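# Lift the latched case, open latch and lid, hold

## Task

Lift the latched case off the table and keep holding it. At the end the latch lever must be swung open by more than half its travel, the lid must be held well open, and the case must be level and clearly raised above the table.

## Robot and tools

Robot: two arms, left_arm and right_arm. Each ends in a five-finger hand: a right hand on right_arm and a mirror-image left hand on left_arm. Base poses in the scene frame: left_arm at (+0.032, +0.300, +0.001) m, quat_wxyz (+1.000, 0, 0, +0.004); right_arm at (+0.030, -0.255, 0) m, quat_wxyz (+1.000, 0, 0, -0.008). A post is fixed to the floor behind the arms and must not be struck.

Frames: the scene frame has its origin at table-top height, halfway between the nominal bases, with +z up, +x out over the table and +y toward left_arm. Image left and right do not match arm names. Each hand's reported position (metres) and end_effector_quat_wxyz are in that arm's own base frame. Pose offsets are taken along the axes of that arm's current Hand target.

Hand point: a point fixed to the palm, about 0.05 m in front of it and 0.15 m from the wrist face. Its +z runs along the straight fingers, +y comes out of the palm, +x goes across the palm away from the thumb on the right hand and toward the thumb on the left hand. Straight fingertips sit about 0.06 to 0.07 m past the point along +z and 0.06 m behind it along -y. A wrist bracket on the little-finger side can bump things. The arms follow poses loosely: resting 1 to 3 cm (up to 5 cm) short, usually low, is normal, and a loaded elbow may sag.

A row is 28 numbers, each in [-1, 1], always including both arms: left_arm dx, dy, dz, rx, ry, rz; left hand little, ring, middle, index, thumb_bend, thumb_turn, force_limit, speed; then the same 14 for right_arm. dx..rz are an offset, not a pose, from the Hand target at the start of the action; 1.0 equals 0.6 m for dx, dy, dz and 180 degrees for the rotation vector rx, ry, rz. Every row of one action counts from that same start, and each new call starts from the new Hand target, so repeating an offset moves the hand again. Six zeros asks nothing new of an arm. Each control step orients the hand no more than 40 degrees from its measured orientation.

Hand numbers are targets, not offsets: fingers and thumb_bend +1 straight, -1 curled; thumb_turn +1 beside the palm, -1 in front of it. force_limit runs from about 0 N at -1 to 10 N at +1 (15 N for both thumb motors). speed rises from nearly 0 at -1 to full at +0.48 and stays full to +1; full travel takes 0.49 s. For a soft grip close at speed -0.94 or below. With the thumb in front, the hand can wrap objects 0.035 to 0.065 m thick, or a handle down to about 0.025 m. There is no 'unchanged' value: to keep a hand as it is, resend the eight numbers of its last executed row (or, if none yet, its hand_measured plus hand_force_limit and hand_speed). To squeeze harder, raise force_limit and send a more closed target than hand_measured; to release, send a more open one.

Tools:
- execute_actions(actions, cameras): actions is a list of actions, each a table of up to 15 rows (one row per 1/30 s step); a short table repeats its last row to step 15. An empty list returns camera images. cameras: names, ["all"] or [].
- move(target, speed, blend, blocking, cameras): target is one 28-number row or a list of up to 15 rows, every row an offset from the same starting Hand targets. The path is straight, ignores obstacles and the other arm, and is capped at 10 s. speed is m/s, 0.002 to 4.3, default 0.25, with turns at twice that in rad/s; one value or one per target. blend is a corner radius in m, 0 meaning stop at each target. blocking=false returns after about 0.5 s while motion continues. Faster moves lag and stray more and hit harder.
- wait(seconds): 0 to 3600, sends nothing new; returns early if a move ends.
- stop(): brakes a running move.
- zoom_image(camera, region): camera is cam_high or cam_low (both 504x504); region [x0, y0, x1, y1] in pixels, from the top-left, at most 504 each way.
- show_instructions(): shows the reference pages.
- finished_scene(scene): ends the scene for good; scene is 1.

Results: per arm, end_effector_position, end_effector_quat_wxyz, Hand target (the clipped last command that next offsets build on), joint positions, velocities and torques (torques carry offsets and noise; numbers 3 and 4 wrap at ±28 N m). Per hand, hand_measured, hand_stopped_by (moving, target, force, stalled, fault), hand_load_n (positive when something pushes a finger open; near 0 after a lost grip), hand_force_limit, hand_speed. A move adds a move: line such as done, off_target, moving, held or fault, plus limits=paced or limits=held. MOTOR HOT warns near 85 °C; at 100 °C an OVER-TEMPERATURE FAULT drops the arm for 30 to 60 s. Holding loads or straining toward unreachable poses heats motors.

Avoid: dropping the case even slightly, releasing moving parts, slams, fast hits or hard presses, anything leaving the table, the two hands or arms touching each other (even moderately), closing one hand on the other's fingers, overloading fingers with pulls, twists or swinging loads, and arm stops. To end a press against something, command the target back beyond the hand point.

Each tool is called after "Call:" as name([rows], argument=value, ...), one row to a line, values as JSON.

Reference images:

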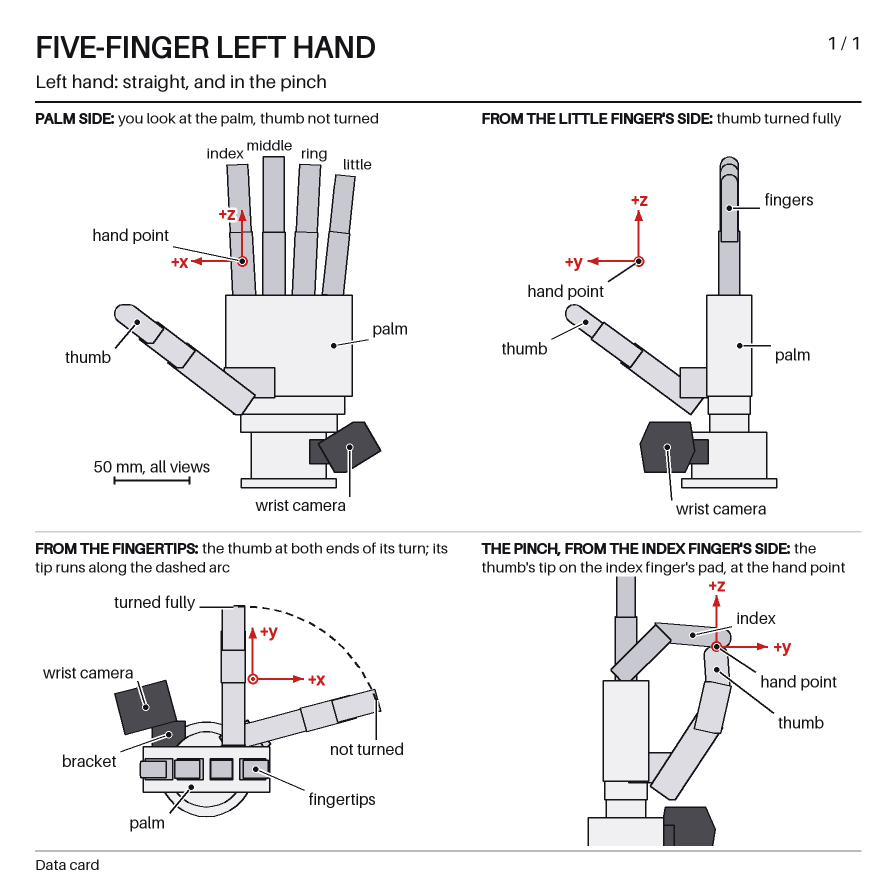

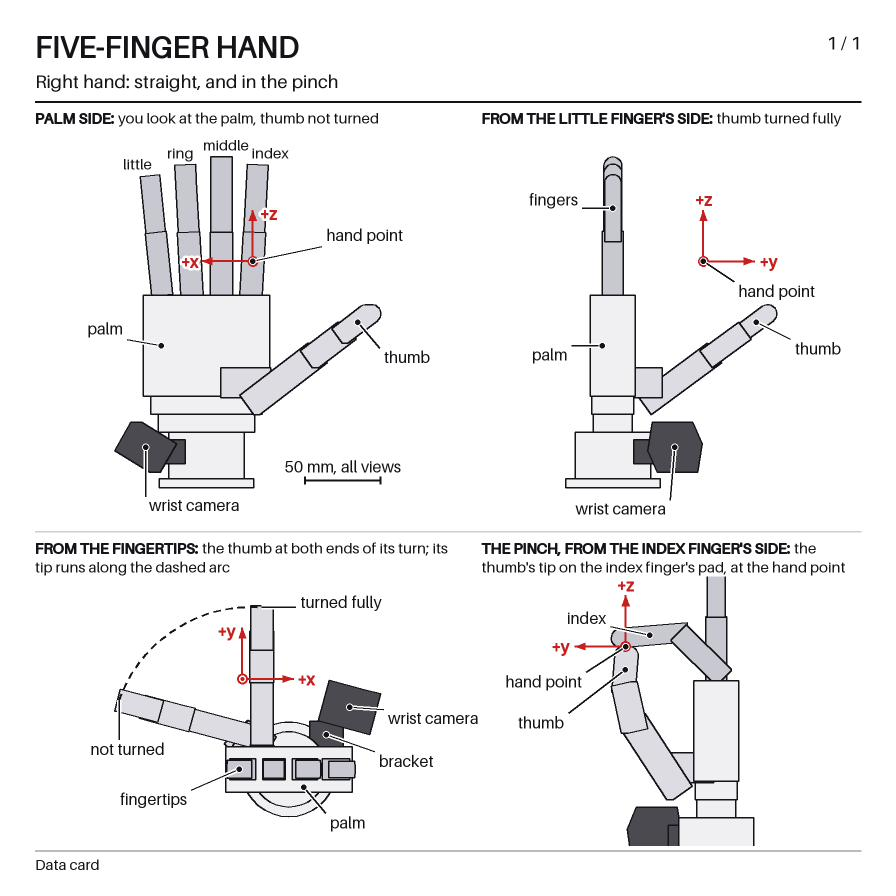

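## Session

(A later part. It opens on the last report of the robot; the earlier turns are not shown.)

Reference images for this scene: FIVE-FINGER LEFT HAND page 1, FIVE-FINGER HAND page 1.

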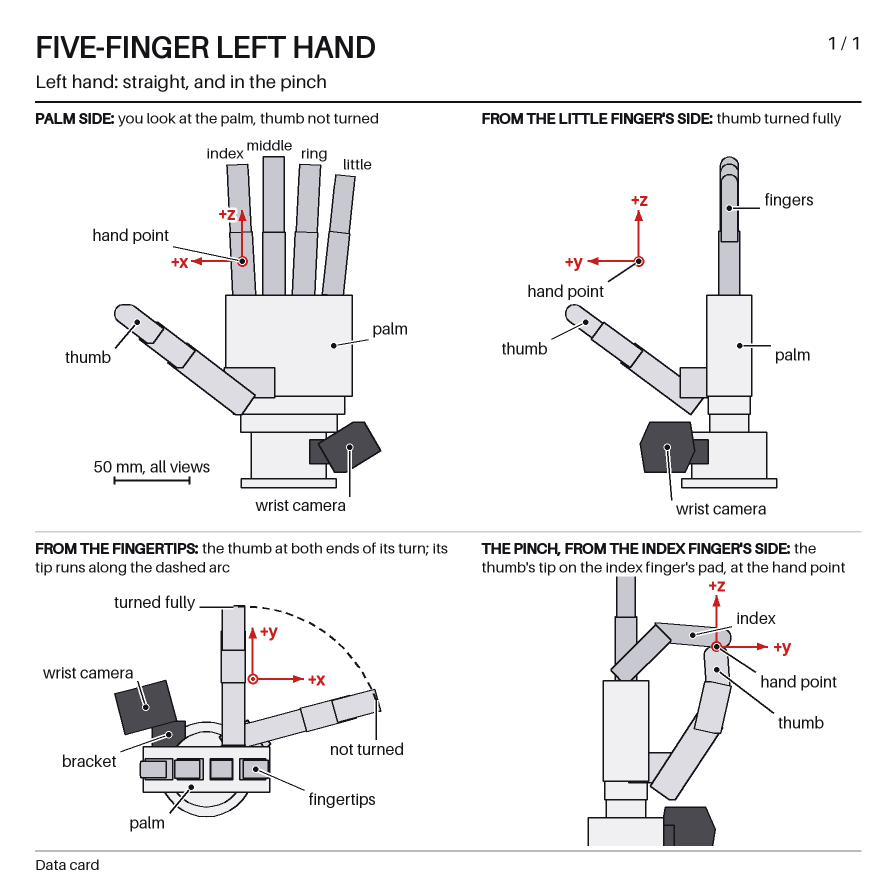

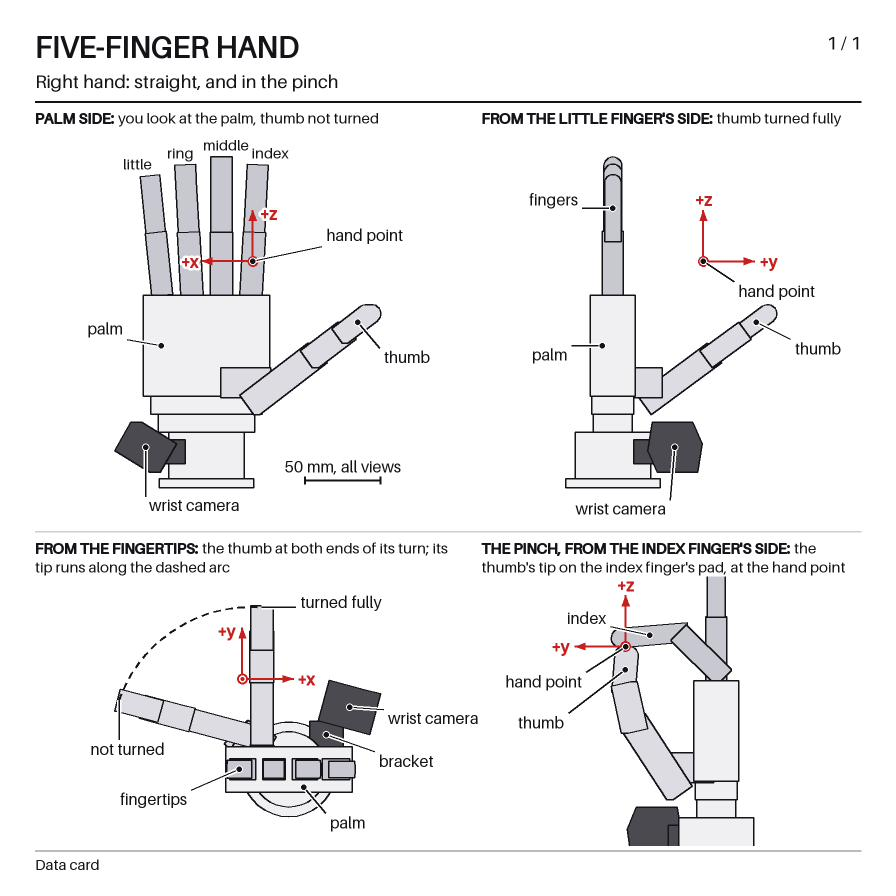

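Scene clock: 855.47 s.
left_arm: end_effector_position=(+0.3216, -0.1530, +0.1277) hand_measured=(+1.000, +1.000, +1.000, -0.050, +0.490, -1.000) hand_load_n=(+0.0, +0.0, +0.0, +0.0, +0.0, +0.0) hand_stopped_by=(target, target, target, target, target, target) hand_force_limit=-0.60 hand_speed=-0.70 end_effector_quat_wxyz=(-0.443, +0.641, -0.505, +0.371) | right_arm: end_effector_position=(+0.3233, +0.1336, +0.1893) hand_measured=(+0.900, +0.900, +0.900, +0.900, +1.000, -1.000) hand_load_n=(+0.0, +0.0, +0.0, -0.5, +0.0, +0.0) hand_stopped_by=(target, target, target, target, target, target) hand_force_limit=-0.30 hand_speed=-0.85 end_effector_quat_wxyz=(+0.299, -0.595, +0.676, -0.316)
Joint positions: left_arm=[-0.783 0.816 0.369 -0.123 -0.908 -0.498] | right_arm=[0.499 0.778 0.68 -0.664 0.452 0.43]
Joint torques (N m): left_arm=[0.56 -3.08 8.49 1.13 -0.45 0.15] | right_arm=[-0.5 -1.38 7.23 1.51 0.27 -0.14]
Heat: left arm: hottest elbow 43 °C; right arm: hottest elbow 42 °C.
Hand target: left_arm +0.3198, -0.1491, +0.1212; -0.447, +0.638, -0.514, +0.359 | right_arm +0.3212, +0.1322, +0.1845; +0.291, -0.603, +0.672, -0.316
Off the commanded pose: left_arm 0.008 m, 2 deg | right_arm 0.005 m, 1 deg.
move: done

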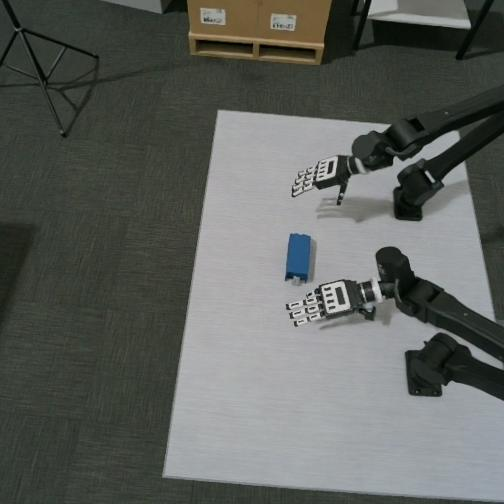

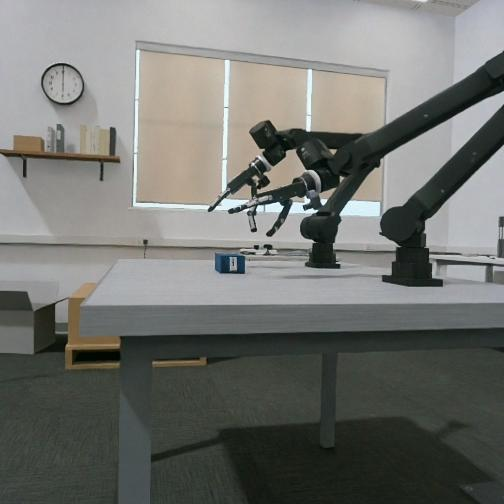

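Call:
move(target=[0.171,0.0397,0.0677,0,0,0,1,1,1,0.05,0.49,-1,-0.6,-0.7,0,0,0,0,0,0,0.9,0.9,0.9,0.9,1,-1,-0.3,-0.85], speed=0.2, cameras=["cam_low","cam_high"])

Call:
zoom_image(camera="cam_low", region=[210, 235, 255, 280])

Scene clock: 860.90 s.
left_arm: end_effector_position=(+0.3583, -0.2269, +0.0675) hand_measured=(+1.000, +1.000, +1.000, +0.050, +0.490, -1.000) hand_load_n=(+0.0, +0.0, +0.0, +0.0, +0.0, +0.0) hand_stopped_by=(target, target, target, target, target, target) hand_force_limit=-0.60 hand_speed=-0.70 end_effector_quat_wxyz=(-0.453, +0.631, -0.533, +0.336) | right_arm: end_effector_position=(+0.3233, +0.1336, +0.1893) hand_measured=(+0.900, +0.900, +0.900, +0.900, +1.000, -1.000) hand_load_n=(+0.0, +0.0, +0.0, +0.0, +0.0, +0.0) hand_stopped_by=(target, target, target, target, target, target) hand_force_limit=-0.30 hand_speed=-0.85 end_effector_quat_wxyz=(+0.299, -0.595, +0.676, -0.316)
Joint positions: left_arm=[-0.873 1.288 0.509 0.062 -0.983 -0.564] | right_arm=[0.499 0.778 0.68 -0.664 0.452 0.43]
Joint torques (N m): left_arm=[0.09 -8.35 9.76 1.92 -0.72 -0.15] | right_arm=[-0.5 -1.38 7.23 1.5 0.27 -0.14]
Heat: left arm: hottest elbow 43 °C; right arm: hottest elbow 42 °C.
Hand target: left_arm +0.3710, -0.2428, +0.0846; -0.447, +0.638, -0.514, +0.359 | right_arm +0.3212, +0.1322, +0.1845; +0.291, -0.603, +0.672, -0.316
Off the commanded pose: left_arm 0.027 m, 4 deg | right_arm 0.005 m, 1 deg.
move: off_target (left_arm)

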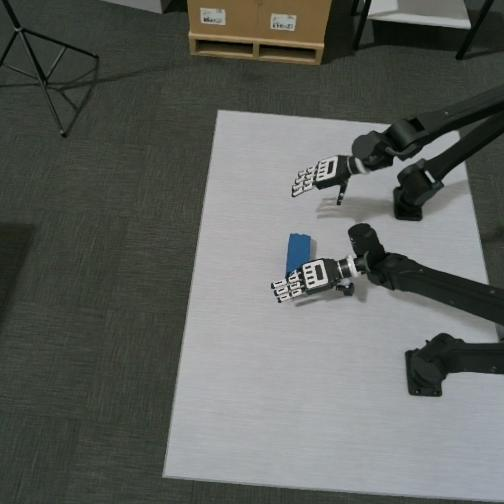

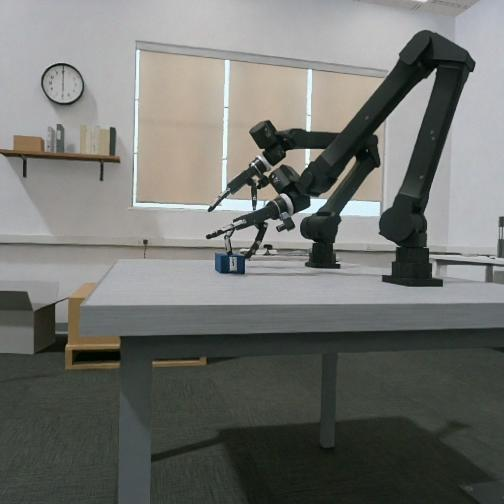

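Scaled by 11.200.

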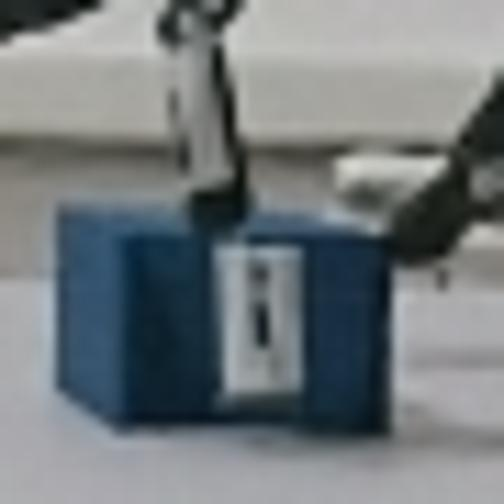

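Call:
move(target=[0.0283,-0.009,0.0102,0,0,0,1,1,1,0.05,0.49,-1,-0.6,-0.7,0,0,0,0,0,0,0.9,0.9,0.9,0.9,1,-1,-0.3,-0.85], speed=0.1, cameras=["cam_low","cam_high"])

Call:
zoom_image(camera="cam_low", region=[210, 235, 255, 280])

Scene clock: 862.77 s.
left_arm: end_effector_position=(+0.3701, -0.2406, +0.0724) hand_measured=(+1.000, +1.000, +1.000, +0.050, +0.490, -1.000) hand_load_n=(+0.0, -0.5, +0.0, +0.0, +0.0, +0.0) hand_stopped_by=(target, target, target, target, target, target) hand_force_limit=-0.60 hand_speed=-0.70 end_effector_quat_wxyz=(-0.453, +0.633, -0.529, +0.339) | right_arm: end_effector_position=(+0.3233, +0.1336, +0.1893) hand_measured=(+0.900, +0.900, +0.900, +0.900, +1.000, -1.000) hand_load_n=(+0.0, +0.0, +0.0, +0.0, +0.0, +0.0) hand_stopped_by=(target, target, target, target, target, target) hand_force_limit=-0.30 hand_speed=-0.85 end_effector_quat_wxyz=(+0.299, -0.595, +0.676, -0.316)
Joint positions: left_arm=[-0.874 1.326 0.555 0.062 -0.986 -0.568] | right_arm=[0.499 0.778 0.68 -0.664 0.452 0.43]
Joint torques (N m): left_arm=[-0.21 -8.35 10.19 1.58 -0.72 -0.15] | right_arm=[-0.5 -1.38 7.23 1.51 0.27 -0.14]
Heat: left arm: hottest elbow 43 °C; right arm: hottest elbow 42 °C.
Hand target: left_arm +0.3820, -0.2578, +0.0877; -0.447, +0.638, -0.514, +0.359 | right_arm +0.3212, +0.1322, +0.1845; +0.291, -0.603, +0.672, -0.316
Off the commanded pose: left_arm 0.026 m, 3 deg | right_arm 0.005 m, 1 deg.
move: off_target (left_arm)

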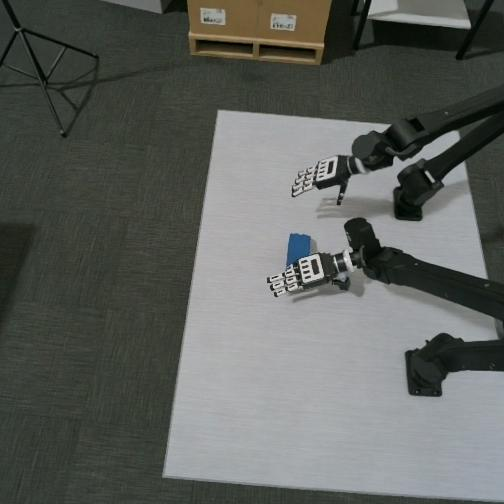

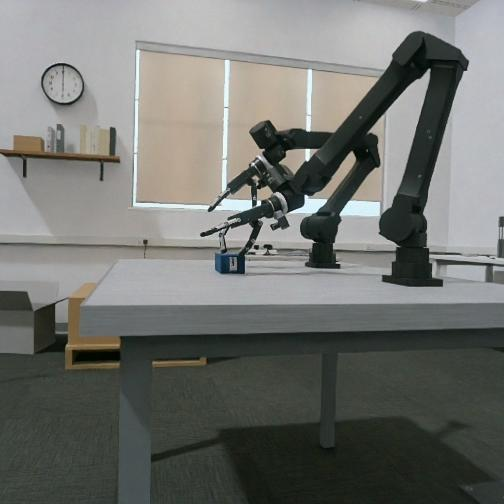

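Scaled by 11.200.

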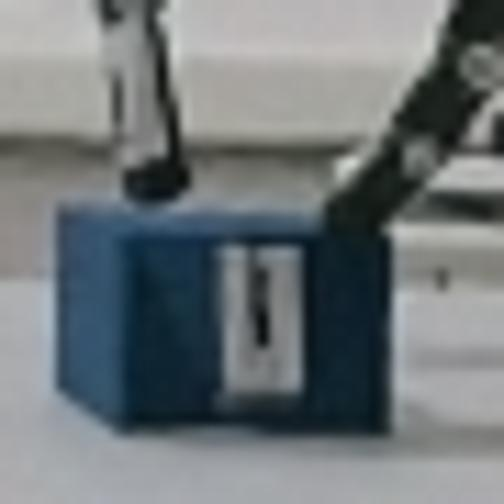

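Call:
move(target=[0.0016,0.0518,0.0192,0,0,0,1,1,1,0.05,0.49,-1,-0.6,-0.7,0,0,0,0,0,0,0.9,0.9,0.9,0.9,1,-1,-0.3,-0.85], speed=0.08, cameras=["cam_low","cam_high"])

Call:
zoom_image(camera="cam_low", region=[210, 235, 255, 280])

Scene clock: 864.80 s.
left_arm: end_effector_position=(+0.3807, -0.2517, +0.0573) hand_measured=(+1.000, +1.000, +1.000, +0.050, +0.490, -1.000) hand_load_n=(+0.0, +0.0, +0.0, +0.0, -1.0, -1.0) hand_stopped_by=(target, target, target, target, target, target) hand_force_limit=-0.60 hand_speed=-0.70 end_effector_quat_wxyz=(-0.452, +0.636, -0.515, +0.355) | right_arm: end_effector_position=(+0.3233, +0.1336, +0.1893) hand_measured=(+0.900, +0.900, +0.900, +0.900, +1.000, -1.000) hand_load_n=(+0.0, +0.0, +0.0, +0.0, +0.0, +0.0) hand_stopped_by=(target, target, target, target, target, target) hand_force_limit=-0.30 hand_speed=-0.85 end_effector_quat_wxyz=(+0.299, -0.595, +0.676, -0.316)
Joint positions: left_arm=[-0.874 1.412 0.555 0.186 -0.993 -0.571] | right_arm=[0.499 0.778 0.68 -0.664 0.452 0.43]
Joint torques (N m): left_arm=[-0.21 -8.35 7.25 1.73 -0.4 -0.13] | right_arm=[-0.5 -1.38 7.25 1.51 0.27 -0.14]
Heat: left arm: hottest elbow 43 °C; right arm: hottest elbow 42 °C.
Hand target: left_arm +0.3823, -0.2587, +0.0545; -0.447, +0.638, -0.514, +0.359 | right_arm +0.3212, +0.1322, +0.1845; +0.291, -0.603, +0.672, -0.316
Off the commanded pose: left_arm 0.008 m, 1 deg | right_arm 0.005 m, 1 deg.
move: done

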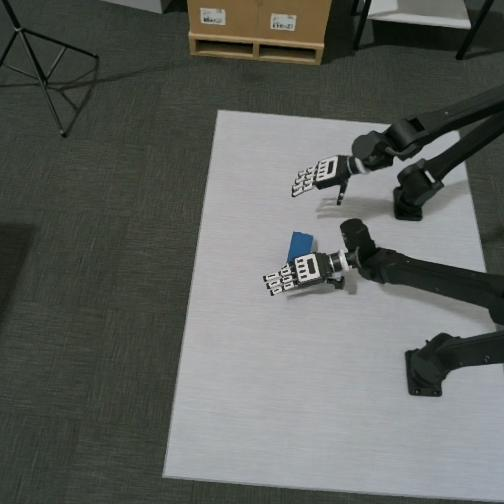

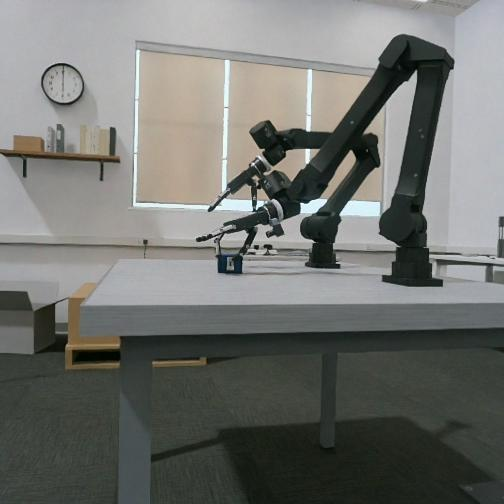

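Scaled by 11.200.

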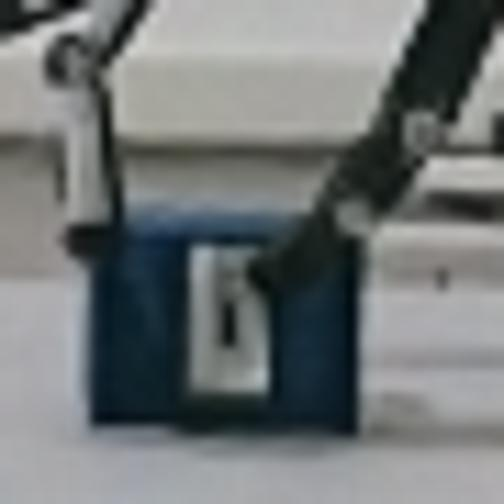

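Call:
move(target=[-0.03,-0.09,-0.02,0,0,0,1,1,1,0.05,0.49,-1,-0.6,-0.7,0,0,0,0,0,0,0.9,0.9,0.9,0.9,1,-1,-0.3,-0.85], speed=0.15, cameras=["cam_low","cam_high"])

Call:
zoom_image(camera="cam_low", region=[210, 235, 255, 280])

Call:
zoom_image(camera="cam_high", region=[270, 215, 330, 275])

Scene clock: 868.40 s.
left_arm: end_effector_position=(+0.3761, -0.2323, +0.0967) hand_measured=(+1.000, +1.000, +1.000, +0.050, +0.490, -1.000) hand_load_n=(+0.0, +0.0, +0.0, +0.0, +0.0, +0.5) hand_stopped_by=(target, target, target, target, target, target) hand_force_limit=-0.60 hand_speed=-0.70 end_effector_quat_wxyz=(-0.446, +0.639, -0.517, +0.354) | right_arm: end_effector_position=(+0.3233, +0.1336, +0.1893) hand_measured=(+0.900, +0.900, +0.900, +0.900, +1.000, -1.000) hand_load_n=(+0.0, +0.0, -0.5, +0.0, +0.0, +0.0) hand_stopped_by=(target, target, target, target, target, target) hand_force_limit=-0.30 hand_speed=-0.85 end_effector_quat_wxyz=(+0.299, -0.595, +0.676, -0.316)
Joint positions: left_arm=[-0.839 1.25 0.555 0.041 -0.954 -0.551] | right_arm=[0.499 0.778 0.68 -0.664 0.452 0.43]
Joint torques (N m): left_arm=[0.62 -8.18 10.14 1.03 -0.53 0.16] | right_arm=[-0.5 -1.38 7.24 1.5 0.27 -0.14]
Heat: left arm: hottest elbow 42 °C; right arm: hottest elbow 42 °C.
Hand target: left_arm +0.3856, -0.2397, +0.1095; -0.447, +0.638, -0.514, +0.360 | right_arm +0.3212, +0.1322, +0.1845; +0.291, -0.603, +0.672, -0.316
Off the commanded pose: left_arm 0.017 m, 1 deg | right_arm 0.005 m, 1 deg.
move: off_target (left_arm)

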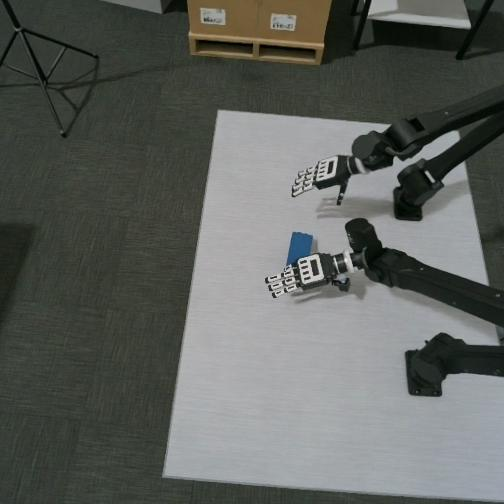

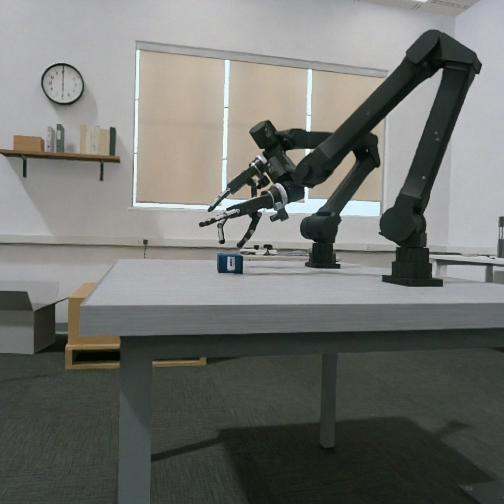

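Scaled by 11.200.

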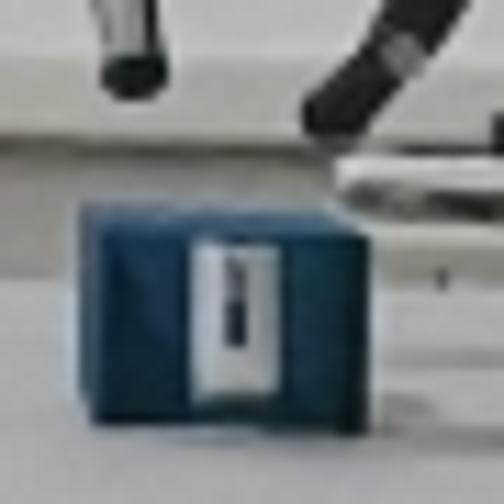

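Scaled by 8.400.

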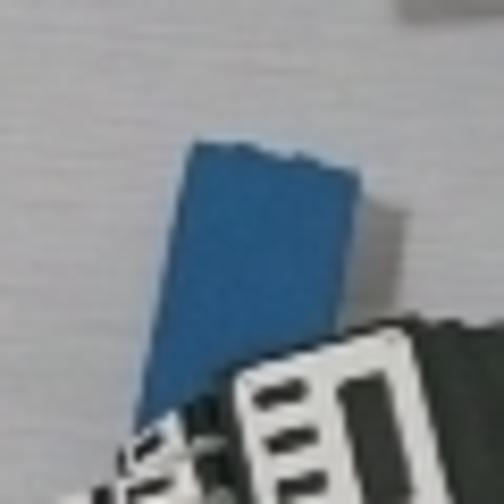

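Call:
move(target=[0.0068,0.115,0.0228,0,0,0,1,1,1,0.05,0.49,-1,-0.6,-0.7,0,0,0,0,0,0,0.9,0.9,0.9,0.9,1,-1,-0.3,-0.85], speed=0.08, cameras=["cam_low","cam_high"])

Call:
zoom_image(camera="cam_low", region=[210, 235, 255, 280])

Scene clock: 876.50 s.
left_arm: end_effector_position=(+0.3769, -0.2425, +0.0400) hand_measured=(+1.000, +1.000, +1.000, +0.050, +0.490, -1.000) hand_load_n=(+0.0, +0.0, +0.0, +0.0, +0.0, +0.0) hand_stopped_by=(target, target, target, target, target, target) hand_force_limit=-0.60 hand_speed=-0.70 end_effector_quat_wxyz=(-0.450, +0.635, -0.520, +0.351) | right_arm: end_effector_position=(+0.3233, +0.1336, +0.1893) hand_measured=(+0.900, +0.900, +0.900, +0.900, +1.000, -1.000) hand_load_n=(-0.5, +0.0, +0.0, +0.0, +0.0, +0.0) hand_stopped_by=(target, target, target, target, target, target) hand_force_limit=-0.30 hand_speed=-0.85 end_effector_quat_wxyz=(+0.299, -0.595, +0.676, -0.316)
Joint positions: left_arm=[-0.861 1.438 0.517 0.251 -0.977 -0.558] | right_arm=[0.499 0.778 0.68 -0.664 0.452 0.43]
Joint torques (N m): left_arm=[-0.38 -9.52 5.85 1.99 -0.73 -0.15] | right_arm=[-0.44 -1.38 7.23 1.5 0.27 -0.14]
Heat: left arm: hottest elbow 42 °C; right arm: hottest elbow 42 °C.
Hand target: left_arm +0.3759, -0.2459, +0.0399; -0.447, +0.638, -0.514, +0.359 | right_arm +0.3212, +0.1322, +0.1845; +0.291, -0.603, +0.672, -0.316
Off the commanded pose: left_arm 0.004 m, 1 deg | right_arm 0.005 m, 1 deg.
move: done

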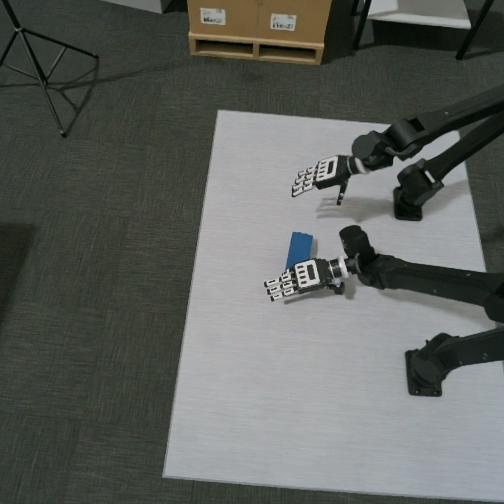

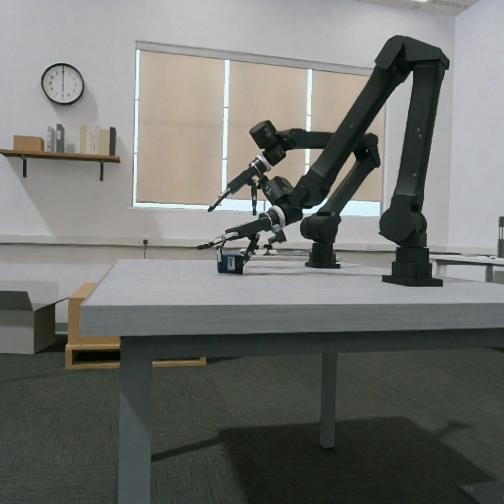

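Scaled by 11.200.

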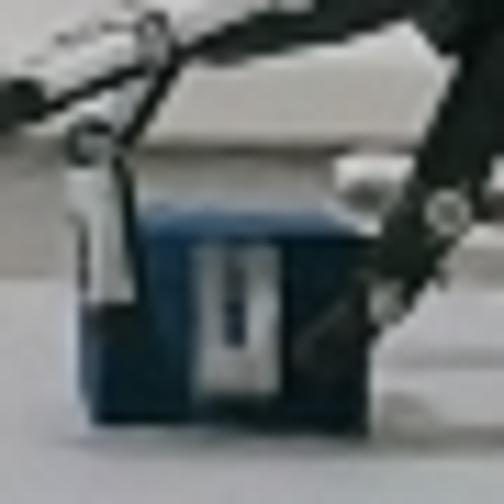

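Call:
execute_actions([
  [[0,0,0,0,0,0,1,1,1,-0.25,0.49,-1,-0.5,-0.92,0,0,0,0,0,0,0.9,0.9,0.9,0.9,1,-1,-0.3,-0.85]],
])

Call:
wait(seconds=1.5, cameras=["cam_low","cam_high"])

Call:
zoom_image(camera="cam_low", region=[210, 235, 255, 280])

Scene clock: 879.70 s.
left_arm: end_effector_position=(+0.3770, -0.2423, +0.0401) hand_measured=(+1.000, +1.000, +1.000, -0.250, +0.490, -1.000) hand_load_n=(+0.0, +0.0, -0.5, +0.0, +0.0, +0.0) hand_stopped_by=(target, target, target, target, target, target) hand_force_limit=-0.50 hand_speed=-0.92 end_effector_quat_wxyz=(-0.451, +0.635, -0.519, +0.351) | right_arm: end_effector_position=(+0.3233, +0.1336, +0.1893) hand_measured=(+0.900, +0.900, +0.900, +0.900, +1.000, -1.000) hand_load_n=(+0.0, +0.0, +0.0, +0.0, +0.0, +0.0) hand_stopped_by=(target, target, target, target, target, target) hand_force_limit=-0.30 hand_speed=-0.85 end_effector_quat_wxyz=(+0.299, -0.595, +0.676, -0.316)
Joint positions: left_arm=[-0.861 1.438 0.517 0.251 -0.978 -0.558] | right_arm=[0.499 0.778 0.68 -0.664 0.452 0.43]
Joint torques (N m): left_arm=[-0.32 -9.64 5.79 1.98 -0.69 -0.15] | right_arm=[-0.5 -1.32 7.24 1.5 0.27 -0.14]
Heat: left arm: hottest elbow 42 °C; right arm: hottest elbow 42 °C.
Hand target: left_arm +0.3759, -0.2459, +0.0399; -0.447, +0.638, -0.514, +0.360 | right_arm +0.3212, +0.1322, +0.1845; +0.291, -0.603, +0.672, -0.316
Off the commanded pose: left_arm 0.004 m, 1 deg | right_arm 0.005 m, 1 deg.

Scene clock: 881.20 s.
left_arm: end_effector_position=(+0.3770, -0.2423, +0.0401) hand_measured=(+1.000, +1.000, +1.000, -0.250, +0.490, -1.000) hand_load_n=(+0.0, +0.0, +0.0, +0.0, +0.0, +0.0) hand_stopped_by=(target, target, target, target, target, target) hand_force_limit=-0.50 hand_speed=-0.92 end_effector_quat_wxyz=(-0.451, +0.635, -0.519, +0.351) | right_arm: end_effector_position=(+0.3233, +0.1336, +0.1893) hand_measured=(+0.900, +0.900, +0.900, +0.900, +1.000, -1.000) hand_load_n=(-0.5, +0.0, +0.0, +0.0, +0.0, +0.0) hand_stopped_by=(target, target, target, target, target, target) hand_force_limit=-0.30 hand_speed=-0.85 end_effector_quat_wxyz=(+0.299, -0.595, +0.676, -0.316)
Joint positions: left_arm=[-0.861 1.438 0.517 0.251 -0.978 -0.558] | right_arm=[0.499 0.778 0.68 -0.664 0.452 0.43]
Joint torques (N m): left_arm=[-0.32 -9.58 5.78 1.99 -0.69 -0.15] | right_arm=[-0.5 -1.38 7.23 1.51 0.27 -0.14]
Heat: left arm: hottest elbow 42 °C; right arm: hottest elbow 42 °C.
Hand target: left_arm +0.3759, -0.2459, +0.0399; -0.447, +0.638, -0.514, +0.360 | right_arm +0.3212, +0.1322, +0.1845; +0.291, -0.603, +0.672, -0.316
Off the commanded pose: left_arm 0.004 m, 1 deg | right_arm 0.005 m, 1 deg.
wait: 1.50 s; at rest by 0.17 s

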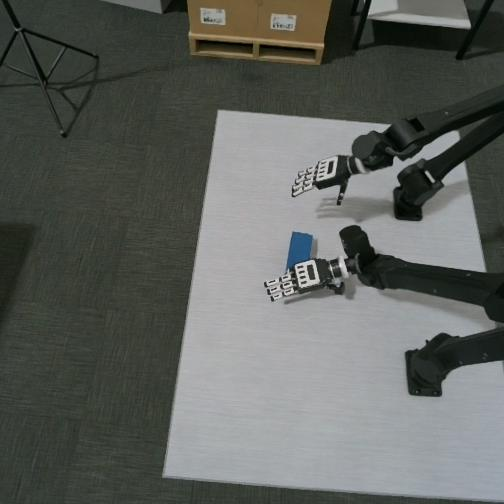

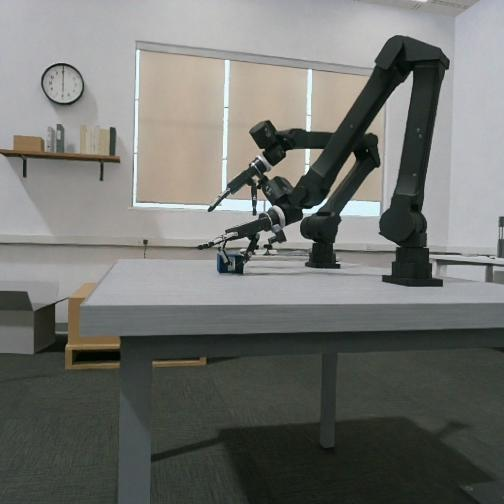

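Scaled by 11.200.

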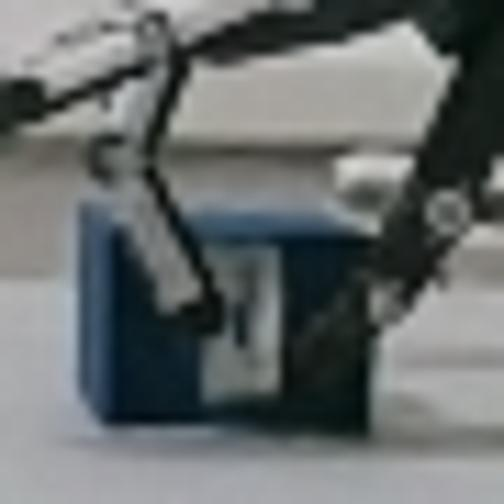

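Call:
move(target=[0.0143,0.007,-0.0002,0,0,0,1,1,1,0.04,0.49,-1,-0.5,-0.7,0,0,0,0,0,0,0.9,0.9,0.9,0.9,1,-1,-0.3,-0.85], speed=0.08, cameras=["cam_low","cam_high"])

Call:
zoom_image(camera="cam_low", region=[210, 235, 255, 280])

Scene clock: 883.90 s.
left_arm: end_effector_position=(+0.3722, -0.2459, +0.0311) hand_measured=(+1.000, +1.000, +1.000, +0.040, +0.490, -1.000) hand_load_n=(+0.0, +0.0, +0.0, +0.0, +0.0, -0.5) hand_stopped_by=(target, target, target, target, target, target) hand_force_limit=-0.50 hand_speed=-0.70 end_effector_quat_wxyz=(-0.451, +0.634, -0.523, +0.347) | right_arm: end_effector_position=(+0.3233, +0.1336, +0.1893) hand_measured=(+0.900, +0.900, +0.900, +0.900, +1.000, -1.000) hand_load_n=(+0.0, +0.0, +0.0, +0.0, +0.0, +0.0) hand_stopped_by=(target, target, target, target, target, target) hand_force_limit=-0.30 hand_speed=-0.85 end_effector_quat_wxyz=(+0.299, -0.595, +0.676, -0.316)
Joint positions: left_arm=[-0.879 1.464 0.517 0.251 -0.99 -0.575] | right_arm=[0.499 0.778 0.68 -0.664 0.452 0.43]
Joint torques (N m): left_arm=[-0.26 -9.58 6.91 1.78 -0.74 -0.15] | right_arm=[-0.5 -1.38 7.23 1.5 0.27 -0.14]
Heat: left arm: hottest elbow 42 °C; right arm: hottest elbow 42 °C.
Hand target: left_arm +0.3763, -0.2546, +0.0360; -0.447, +0.638, -0.514, +0.359 | right_arm +0.3212, +0.1322, +0.1845; +0.291, -0.603, +0.672, -0.316
Off the commanded pose: left_arm 0.011 m, 2 deg | right_arm 0.005 m, 1 deg.
move: off_target (left_arm)

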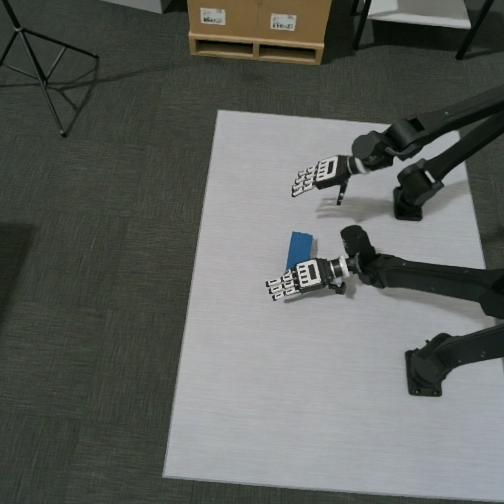

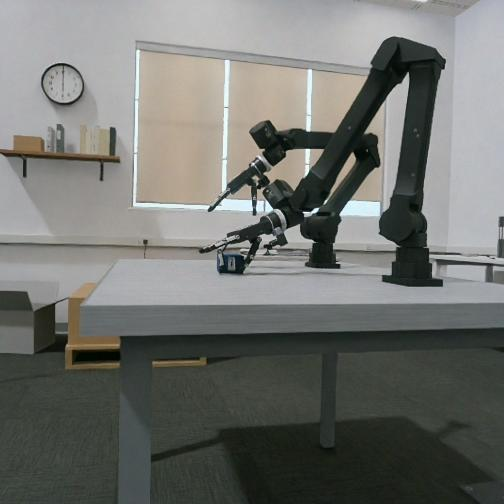

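Scaled by 11.200.

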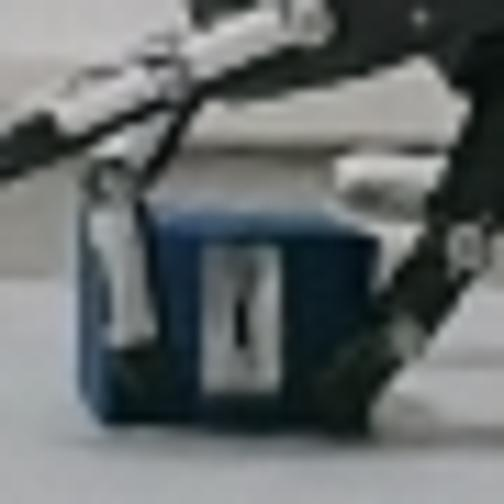

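Call:
move(target=[0.004,-0.013,-0.0027,0,0,0,1,1,1,0.02,0.49,-1,-0.5,-0.7,0,0,0,0,0,0,0.9,0.9,0.9,0.9,1,-1,-0.3,-0.85], speed=0.08)

Scene clock: 886.00 s.
left_arm: end_effector_position=(+0.3710, -0.2445, +0.0296) hand_measured=(+1.000, +1.000, +1.000, +0.020, +0.490, -1.000) hand_load_n=(+0.0, +0.0, +0.0, +0.0, +0.0, +0.0) hand_stopped_by=(target, target, target, target, target, target) hand_force_limit=-0.50 hand_speed=-0.70 end_effector_quat_wxyz=(-0.452, +0.633, -0.526, +0.343) | right_arm: end_effector_position=(+0.3233, +0.1336, +0.1893) hand_measured=(+0.900, +0.900, +0.900, +0.900, +1.000, -1.000) hand_load_n=(+0.0, +0.0, +0.0, +0.0, +0.0, +0.0) hand_stopped_by=(target, target, target, target, target, target) hand_force_limit=-0.30 hand_speed=-0.85 end_effector_quat_wxyz=(+0.299, -0.595, +0.676, -0.316)
Joint positions: left_arm=[-0.879 1.464 0.517 0.24 -0.99 -0.576] | right_arm=[0.499 0.778 0.68 -0.664 0.452 0.43]
Joint torques (N m): left_arm=[-0.21 -11.28 7.92 1.02 -0.75 -0.15] | right_arm=[-0.5 -1.38 7.24 1.51 0.27 -0.14]
Heat: left arm: hottest elbow 42 °C; right arm: hottest elbow 42 °C.
Hand target: left_arm +0.3779, -0.2567, +0.0439; -0.447, +0.638, -0.514, +0.359 | right_arm +0.3212, +0.1322, +0.1845; +0.291, -0.603, +0.672, -0.316
Off the commanded pose: left_arm 0.020 m, 2 deg | right_arm 0.005 m, 1 deg.
move: off_target (left_arm)

Call:
move(target=[0.0,-0.0125,-0.0046,0,0,0,1,1,1,0.04,0.49,-1,-0.5,-0.7,0,0,0,0,0,0,0.9,0.9,0.9,0.9,1,-1,-0.3,-0.85], speed=0.08)

Scene clock: 887.40 s.
left_arm: end_effector_position=(+0.3693, -0.2424, +0.0370) hand_measured=(+1.000, +1.000, +1.000, +0.040, +0.490, -1.000) hand_load_n=(+0.0, +0.0, +0.0, +0.0, +0.5, +0.0) hand_stopped_by=(target, target, target, target, target, target) hand_force_limit=-0.50 hand_speed=-0.70 end_effector_quat_wxyz=(-0.452, +0.633, -0.526, +0.342) | right_arm: end_effector_position=(+0.3233, +0.1336, +0.1893) hand_measured=(+0.900, +0.900, +0.900, +0.900, +1.000, -1.000) hand_load_n=(+0.0, +0.0, +0.0, +0.0, +0.0, +0.0) hand_stopped_by=(target, target, target, target, target, target) hand_force_limit=-0.30 hand_speed=-0.85 end_effector_quat_wxyz=(+0.299, -0.595, +0.676, -0.316)
Joint positions: left_arm=[-0.879 1.433 0.517 0.208 -0.99 -0.576] | right_arm=[0.499 0.778 0.68 -0.664 0.452 0.43]
Joint torques (N m): left_arm=[-0.26 -10.52 8.69 0.99 -0.74 -0.15] | right_arm=[-0.5 -1.38 7.23 1.5 0.27 -0.14]
Heat: left arm: hottest elbow 42 °C; right arm: hottest elbow 42 °C.
Hand target: left_arm +0.3779, -0.2567, +0.0520; -0.447, +0.638, -0.514, +0.359 | right_arm +0.3212, +0.1322, +0.1845; +0.291, -0.603, +0.672, -0.316
Off the commanded pose: left_arm 0.022 m, 3 deg | right_arm 0.005 m, 1 deg.
move: off_target (left_arm)

Call:
move(target=[0.0103,-0.0027,0.0075,0,0,0,1,1,1,0.05,0.49,-1,-0.5,-0.7,0,0,0,0,0,0,0.9,0.9,0.9,0.9,1,-1,-0.3,-0.85], speed=0.08, cameras=["cam_low","cam_high"])

Call:
zoom_image(camera="cam_low", region=[210, 235, 255, 280])

Scene clock: 889.07 s.
left_arm: end_effector_position=(+0.3728, -0.2465, +0.0413) hand_measured=(+1.000, +1.000, +1.000, +0.050, +0.490, -1.000) hand_load_n=(+0.0, +0.0, +0.0, +0.0, +0.0, -0.5) hand_stopped_by=(target, target, target, target, target, target) hand_force_limit=-0.50 hand_speed=-0.70 end_effector_quat_wxyz=(-0.451, +0.634, -0.523, +0.347) | right_arm: end_effector_position=(+0.3233, +0.1336, +0.1893) hand_measured=(+0.900, +0.900, +0.900, +0.900, +1.000, -1.000) hand_load_n=(+0.0, +0.0, +0.0, +0.0, +0.0, +0.0) hand_stopped_by=(target, target, target, target, target, target) hand_force_limit=-0.30 hand_speed=-0.85 end_effector_quat_wxyz=(+0.299, -0.595, +0.676, -0.316)
Joint positions: left_arm=[-0.879 1.433 0.529 0.208 -0.99 -0.576] | right_arm=[0.499 0.778 0.68 -0.664 0.452 0.43]
Joint torques (N m): left_arm=[0.03 -9 9.33 1.13 -0.61 -0.11] | right_arm=[-0.5 -1.38 7.24 1.5 0.27 -0.14]
Heat: left arm: hottest elbow 42 °C; right arm: hottest elbow 42 °C.
Hand target: left_arm +0.3839, -0.2617, +0.0519; -0.447, +0.638, -0.514, +0.359 | right_arm +0.3212, +0.1322, +0.1845; +0.291, -0.603, +0.672, -0.316
Off the commanded pose: left_arm 0.022 m, 2 deg | right_arm 0.005 m, 1 deg.
move: off_target (left_arm)

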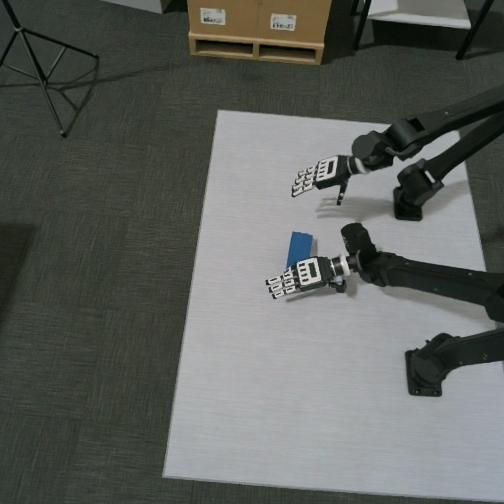

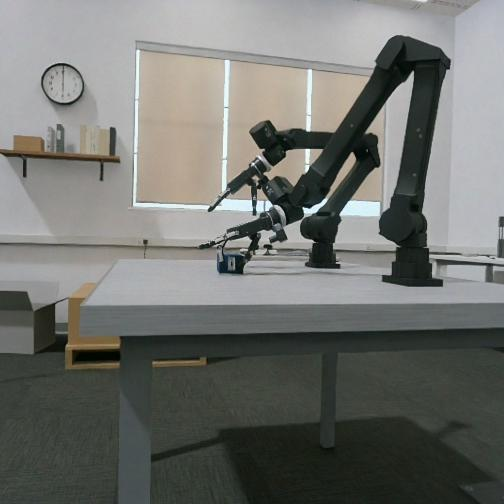

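Scaled by 11.200.

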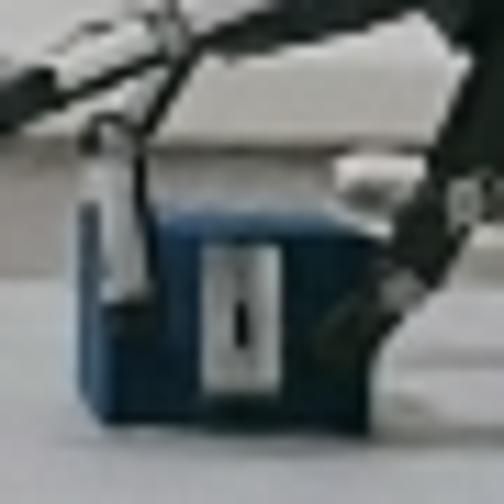

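Call:
execute_actions([
  [[0,0,0,0,0,0,1,1,1,-0.2,0.49,-1,-0.5,-0.92,0,0,0,0,0,0,0.9,0.9,0.9,0.9,1,-1,-0.3,-0.85]],
])

Call:
wait(seconds=1.0, cameras=["cam_low","cam_high"])

Call:
zoom_image(camera="cam_low", region=[210, 235, 255, 280])

Scene clock: 891.67 s.
left_arm: end_effector_position=(+0.3728, -0.2465, +0.0411) hand_measured=(+1.000, +1.000, +1.000, -0.200, +0.490, -1.000) hand_load_n=(+0.0, +0.0, +0.0, +0.5, +0.0, +0.0) hand_stopped_by=(target, target, target, target, target, target) hand_force_limit=-0.50 hand_speed=-0.92 end_effector_quat_wxyz=(-0.451, +0.634, -0.523, +0.347) | right_arm: end_effector_position=(+0.3233, +0.1336, +0.1893) hand_measured=(+0.900, +0.900, +0.900, +0.900, +1.000, -1.000) hand_load_n=(+0.0, +0.0, +0.0, +0.0, +0.0, +0.0) hand_stopped_by=(target, target, target, target, target, target) hand_force_limit=-0.30 hand_speed=-0.85 end_effector_quat_wxyz=(+0.299, -0.595, +0.676, -0.316)
Joint positions: left_arm=[-0.879 1.434 0.529 0.208 -0.99 -0.576] | right_arm=[0.499 0.778 0.68 -0.664 0.452 0.43]
Joint torques (N m): left_arm=[0.03 -9.05 9.33 1.13 -0.61 -0.11] | right_arm=[-0.5 -1.44 7.24 1.51 0.27 -0.14]
Heat: left arm: hottest elbow 42 °C; right arm: hottest elbow 42 °C.
Hand target: left_arm +0.3838, -0.2617, +0.0518; -0.447, +0.638, -0.514, +0.359 | right_arm +0.3212, +0.1322, +0.1845; +0.291, -0.603, +0.672, -0.316
Off the commanded pose: left_arm 0.022 m, 2 deg | right_arm 0.005 m, 1 deg.

Scene clock: 892.67 s.
left_arm: end_effector_position=(+0.3728, -0.2465, +0.0411) hand_measured=(+1.000, +1.000, +1.000, -0.200, +0.490, -1.000) hand_load_n=(+0.0, +0.0, +0.0, +0.5, +0.0, +0.0) hand_stopped_by=(target, target, target, target, target, target) hand_force_limit=-0.50 hand_speed=-0.92 end_effector_quat_wxyz=(-0.451, +0.634, -0.523, +0.347) | right_arm: end_effector_position=(+0.3233, +0.1336, +0.1893) hand_measured=(+0.900, +0.900, +0.900, +0.900, +1.000, -1.000) hand_load_n=(+0.0, +0.0, +0.0, -0.5, +0.0, +0.0) hand_stopped_by=(target, target, target, target, target, target) hand_force_limit=-0.30 hand_speed=-0.85 end_effector_quat_wxyz=(+0.299, -0.595, +0.676, -0.316)
Joint positions: left_arm=[-0.879 1.434 0.529 0.208 -0.99 -0.576] | right_arm=[0.499 0.778 0.68 -0.664 0.452 0.43]
Joint torques (N m): left_arm=[0.03 -9.05 9.32 1.11 -0.61 -0.11] | right_arm=[-0.5 -1.38 7.24 1.5 0.27 -0.14]
Heat: left arm: hottest elbow 43 °C; right arm: hottest elbow 42 °C.
Hand target: left_arm +0.3838, -0.2617, +0.0518; -0.447, +0.638, -0.514, +0.359 | right_arm +0.3212, +0.1322, +0.1845; +0.291, -0.603, +0.672, -0.316
Off the commanded pose: left_arm 0.022 m, 2 deg | right_arm 0.005 m, 1 deg.
wait: 1.00 s; at rest by 0.17 s

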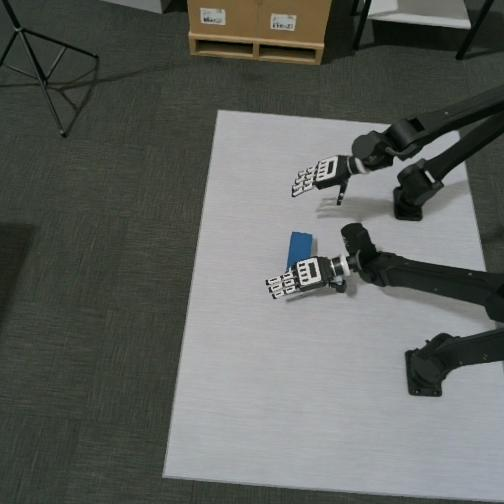

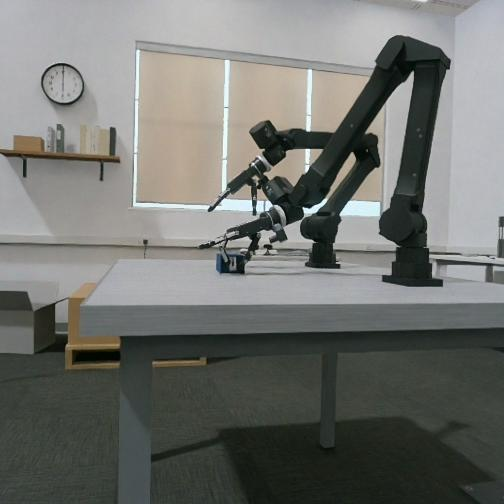

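Scaled by 11.200.

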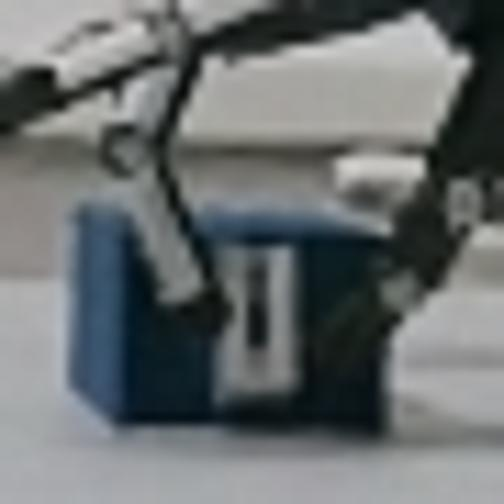

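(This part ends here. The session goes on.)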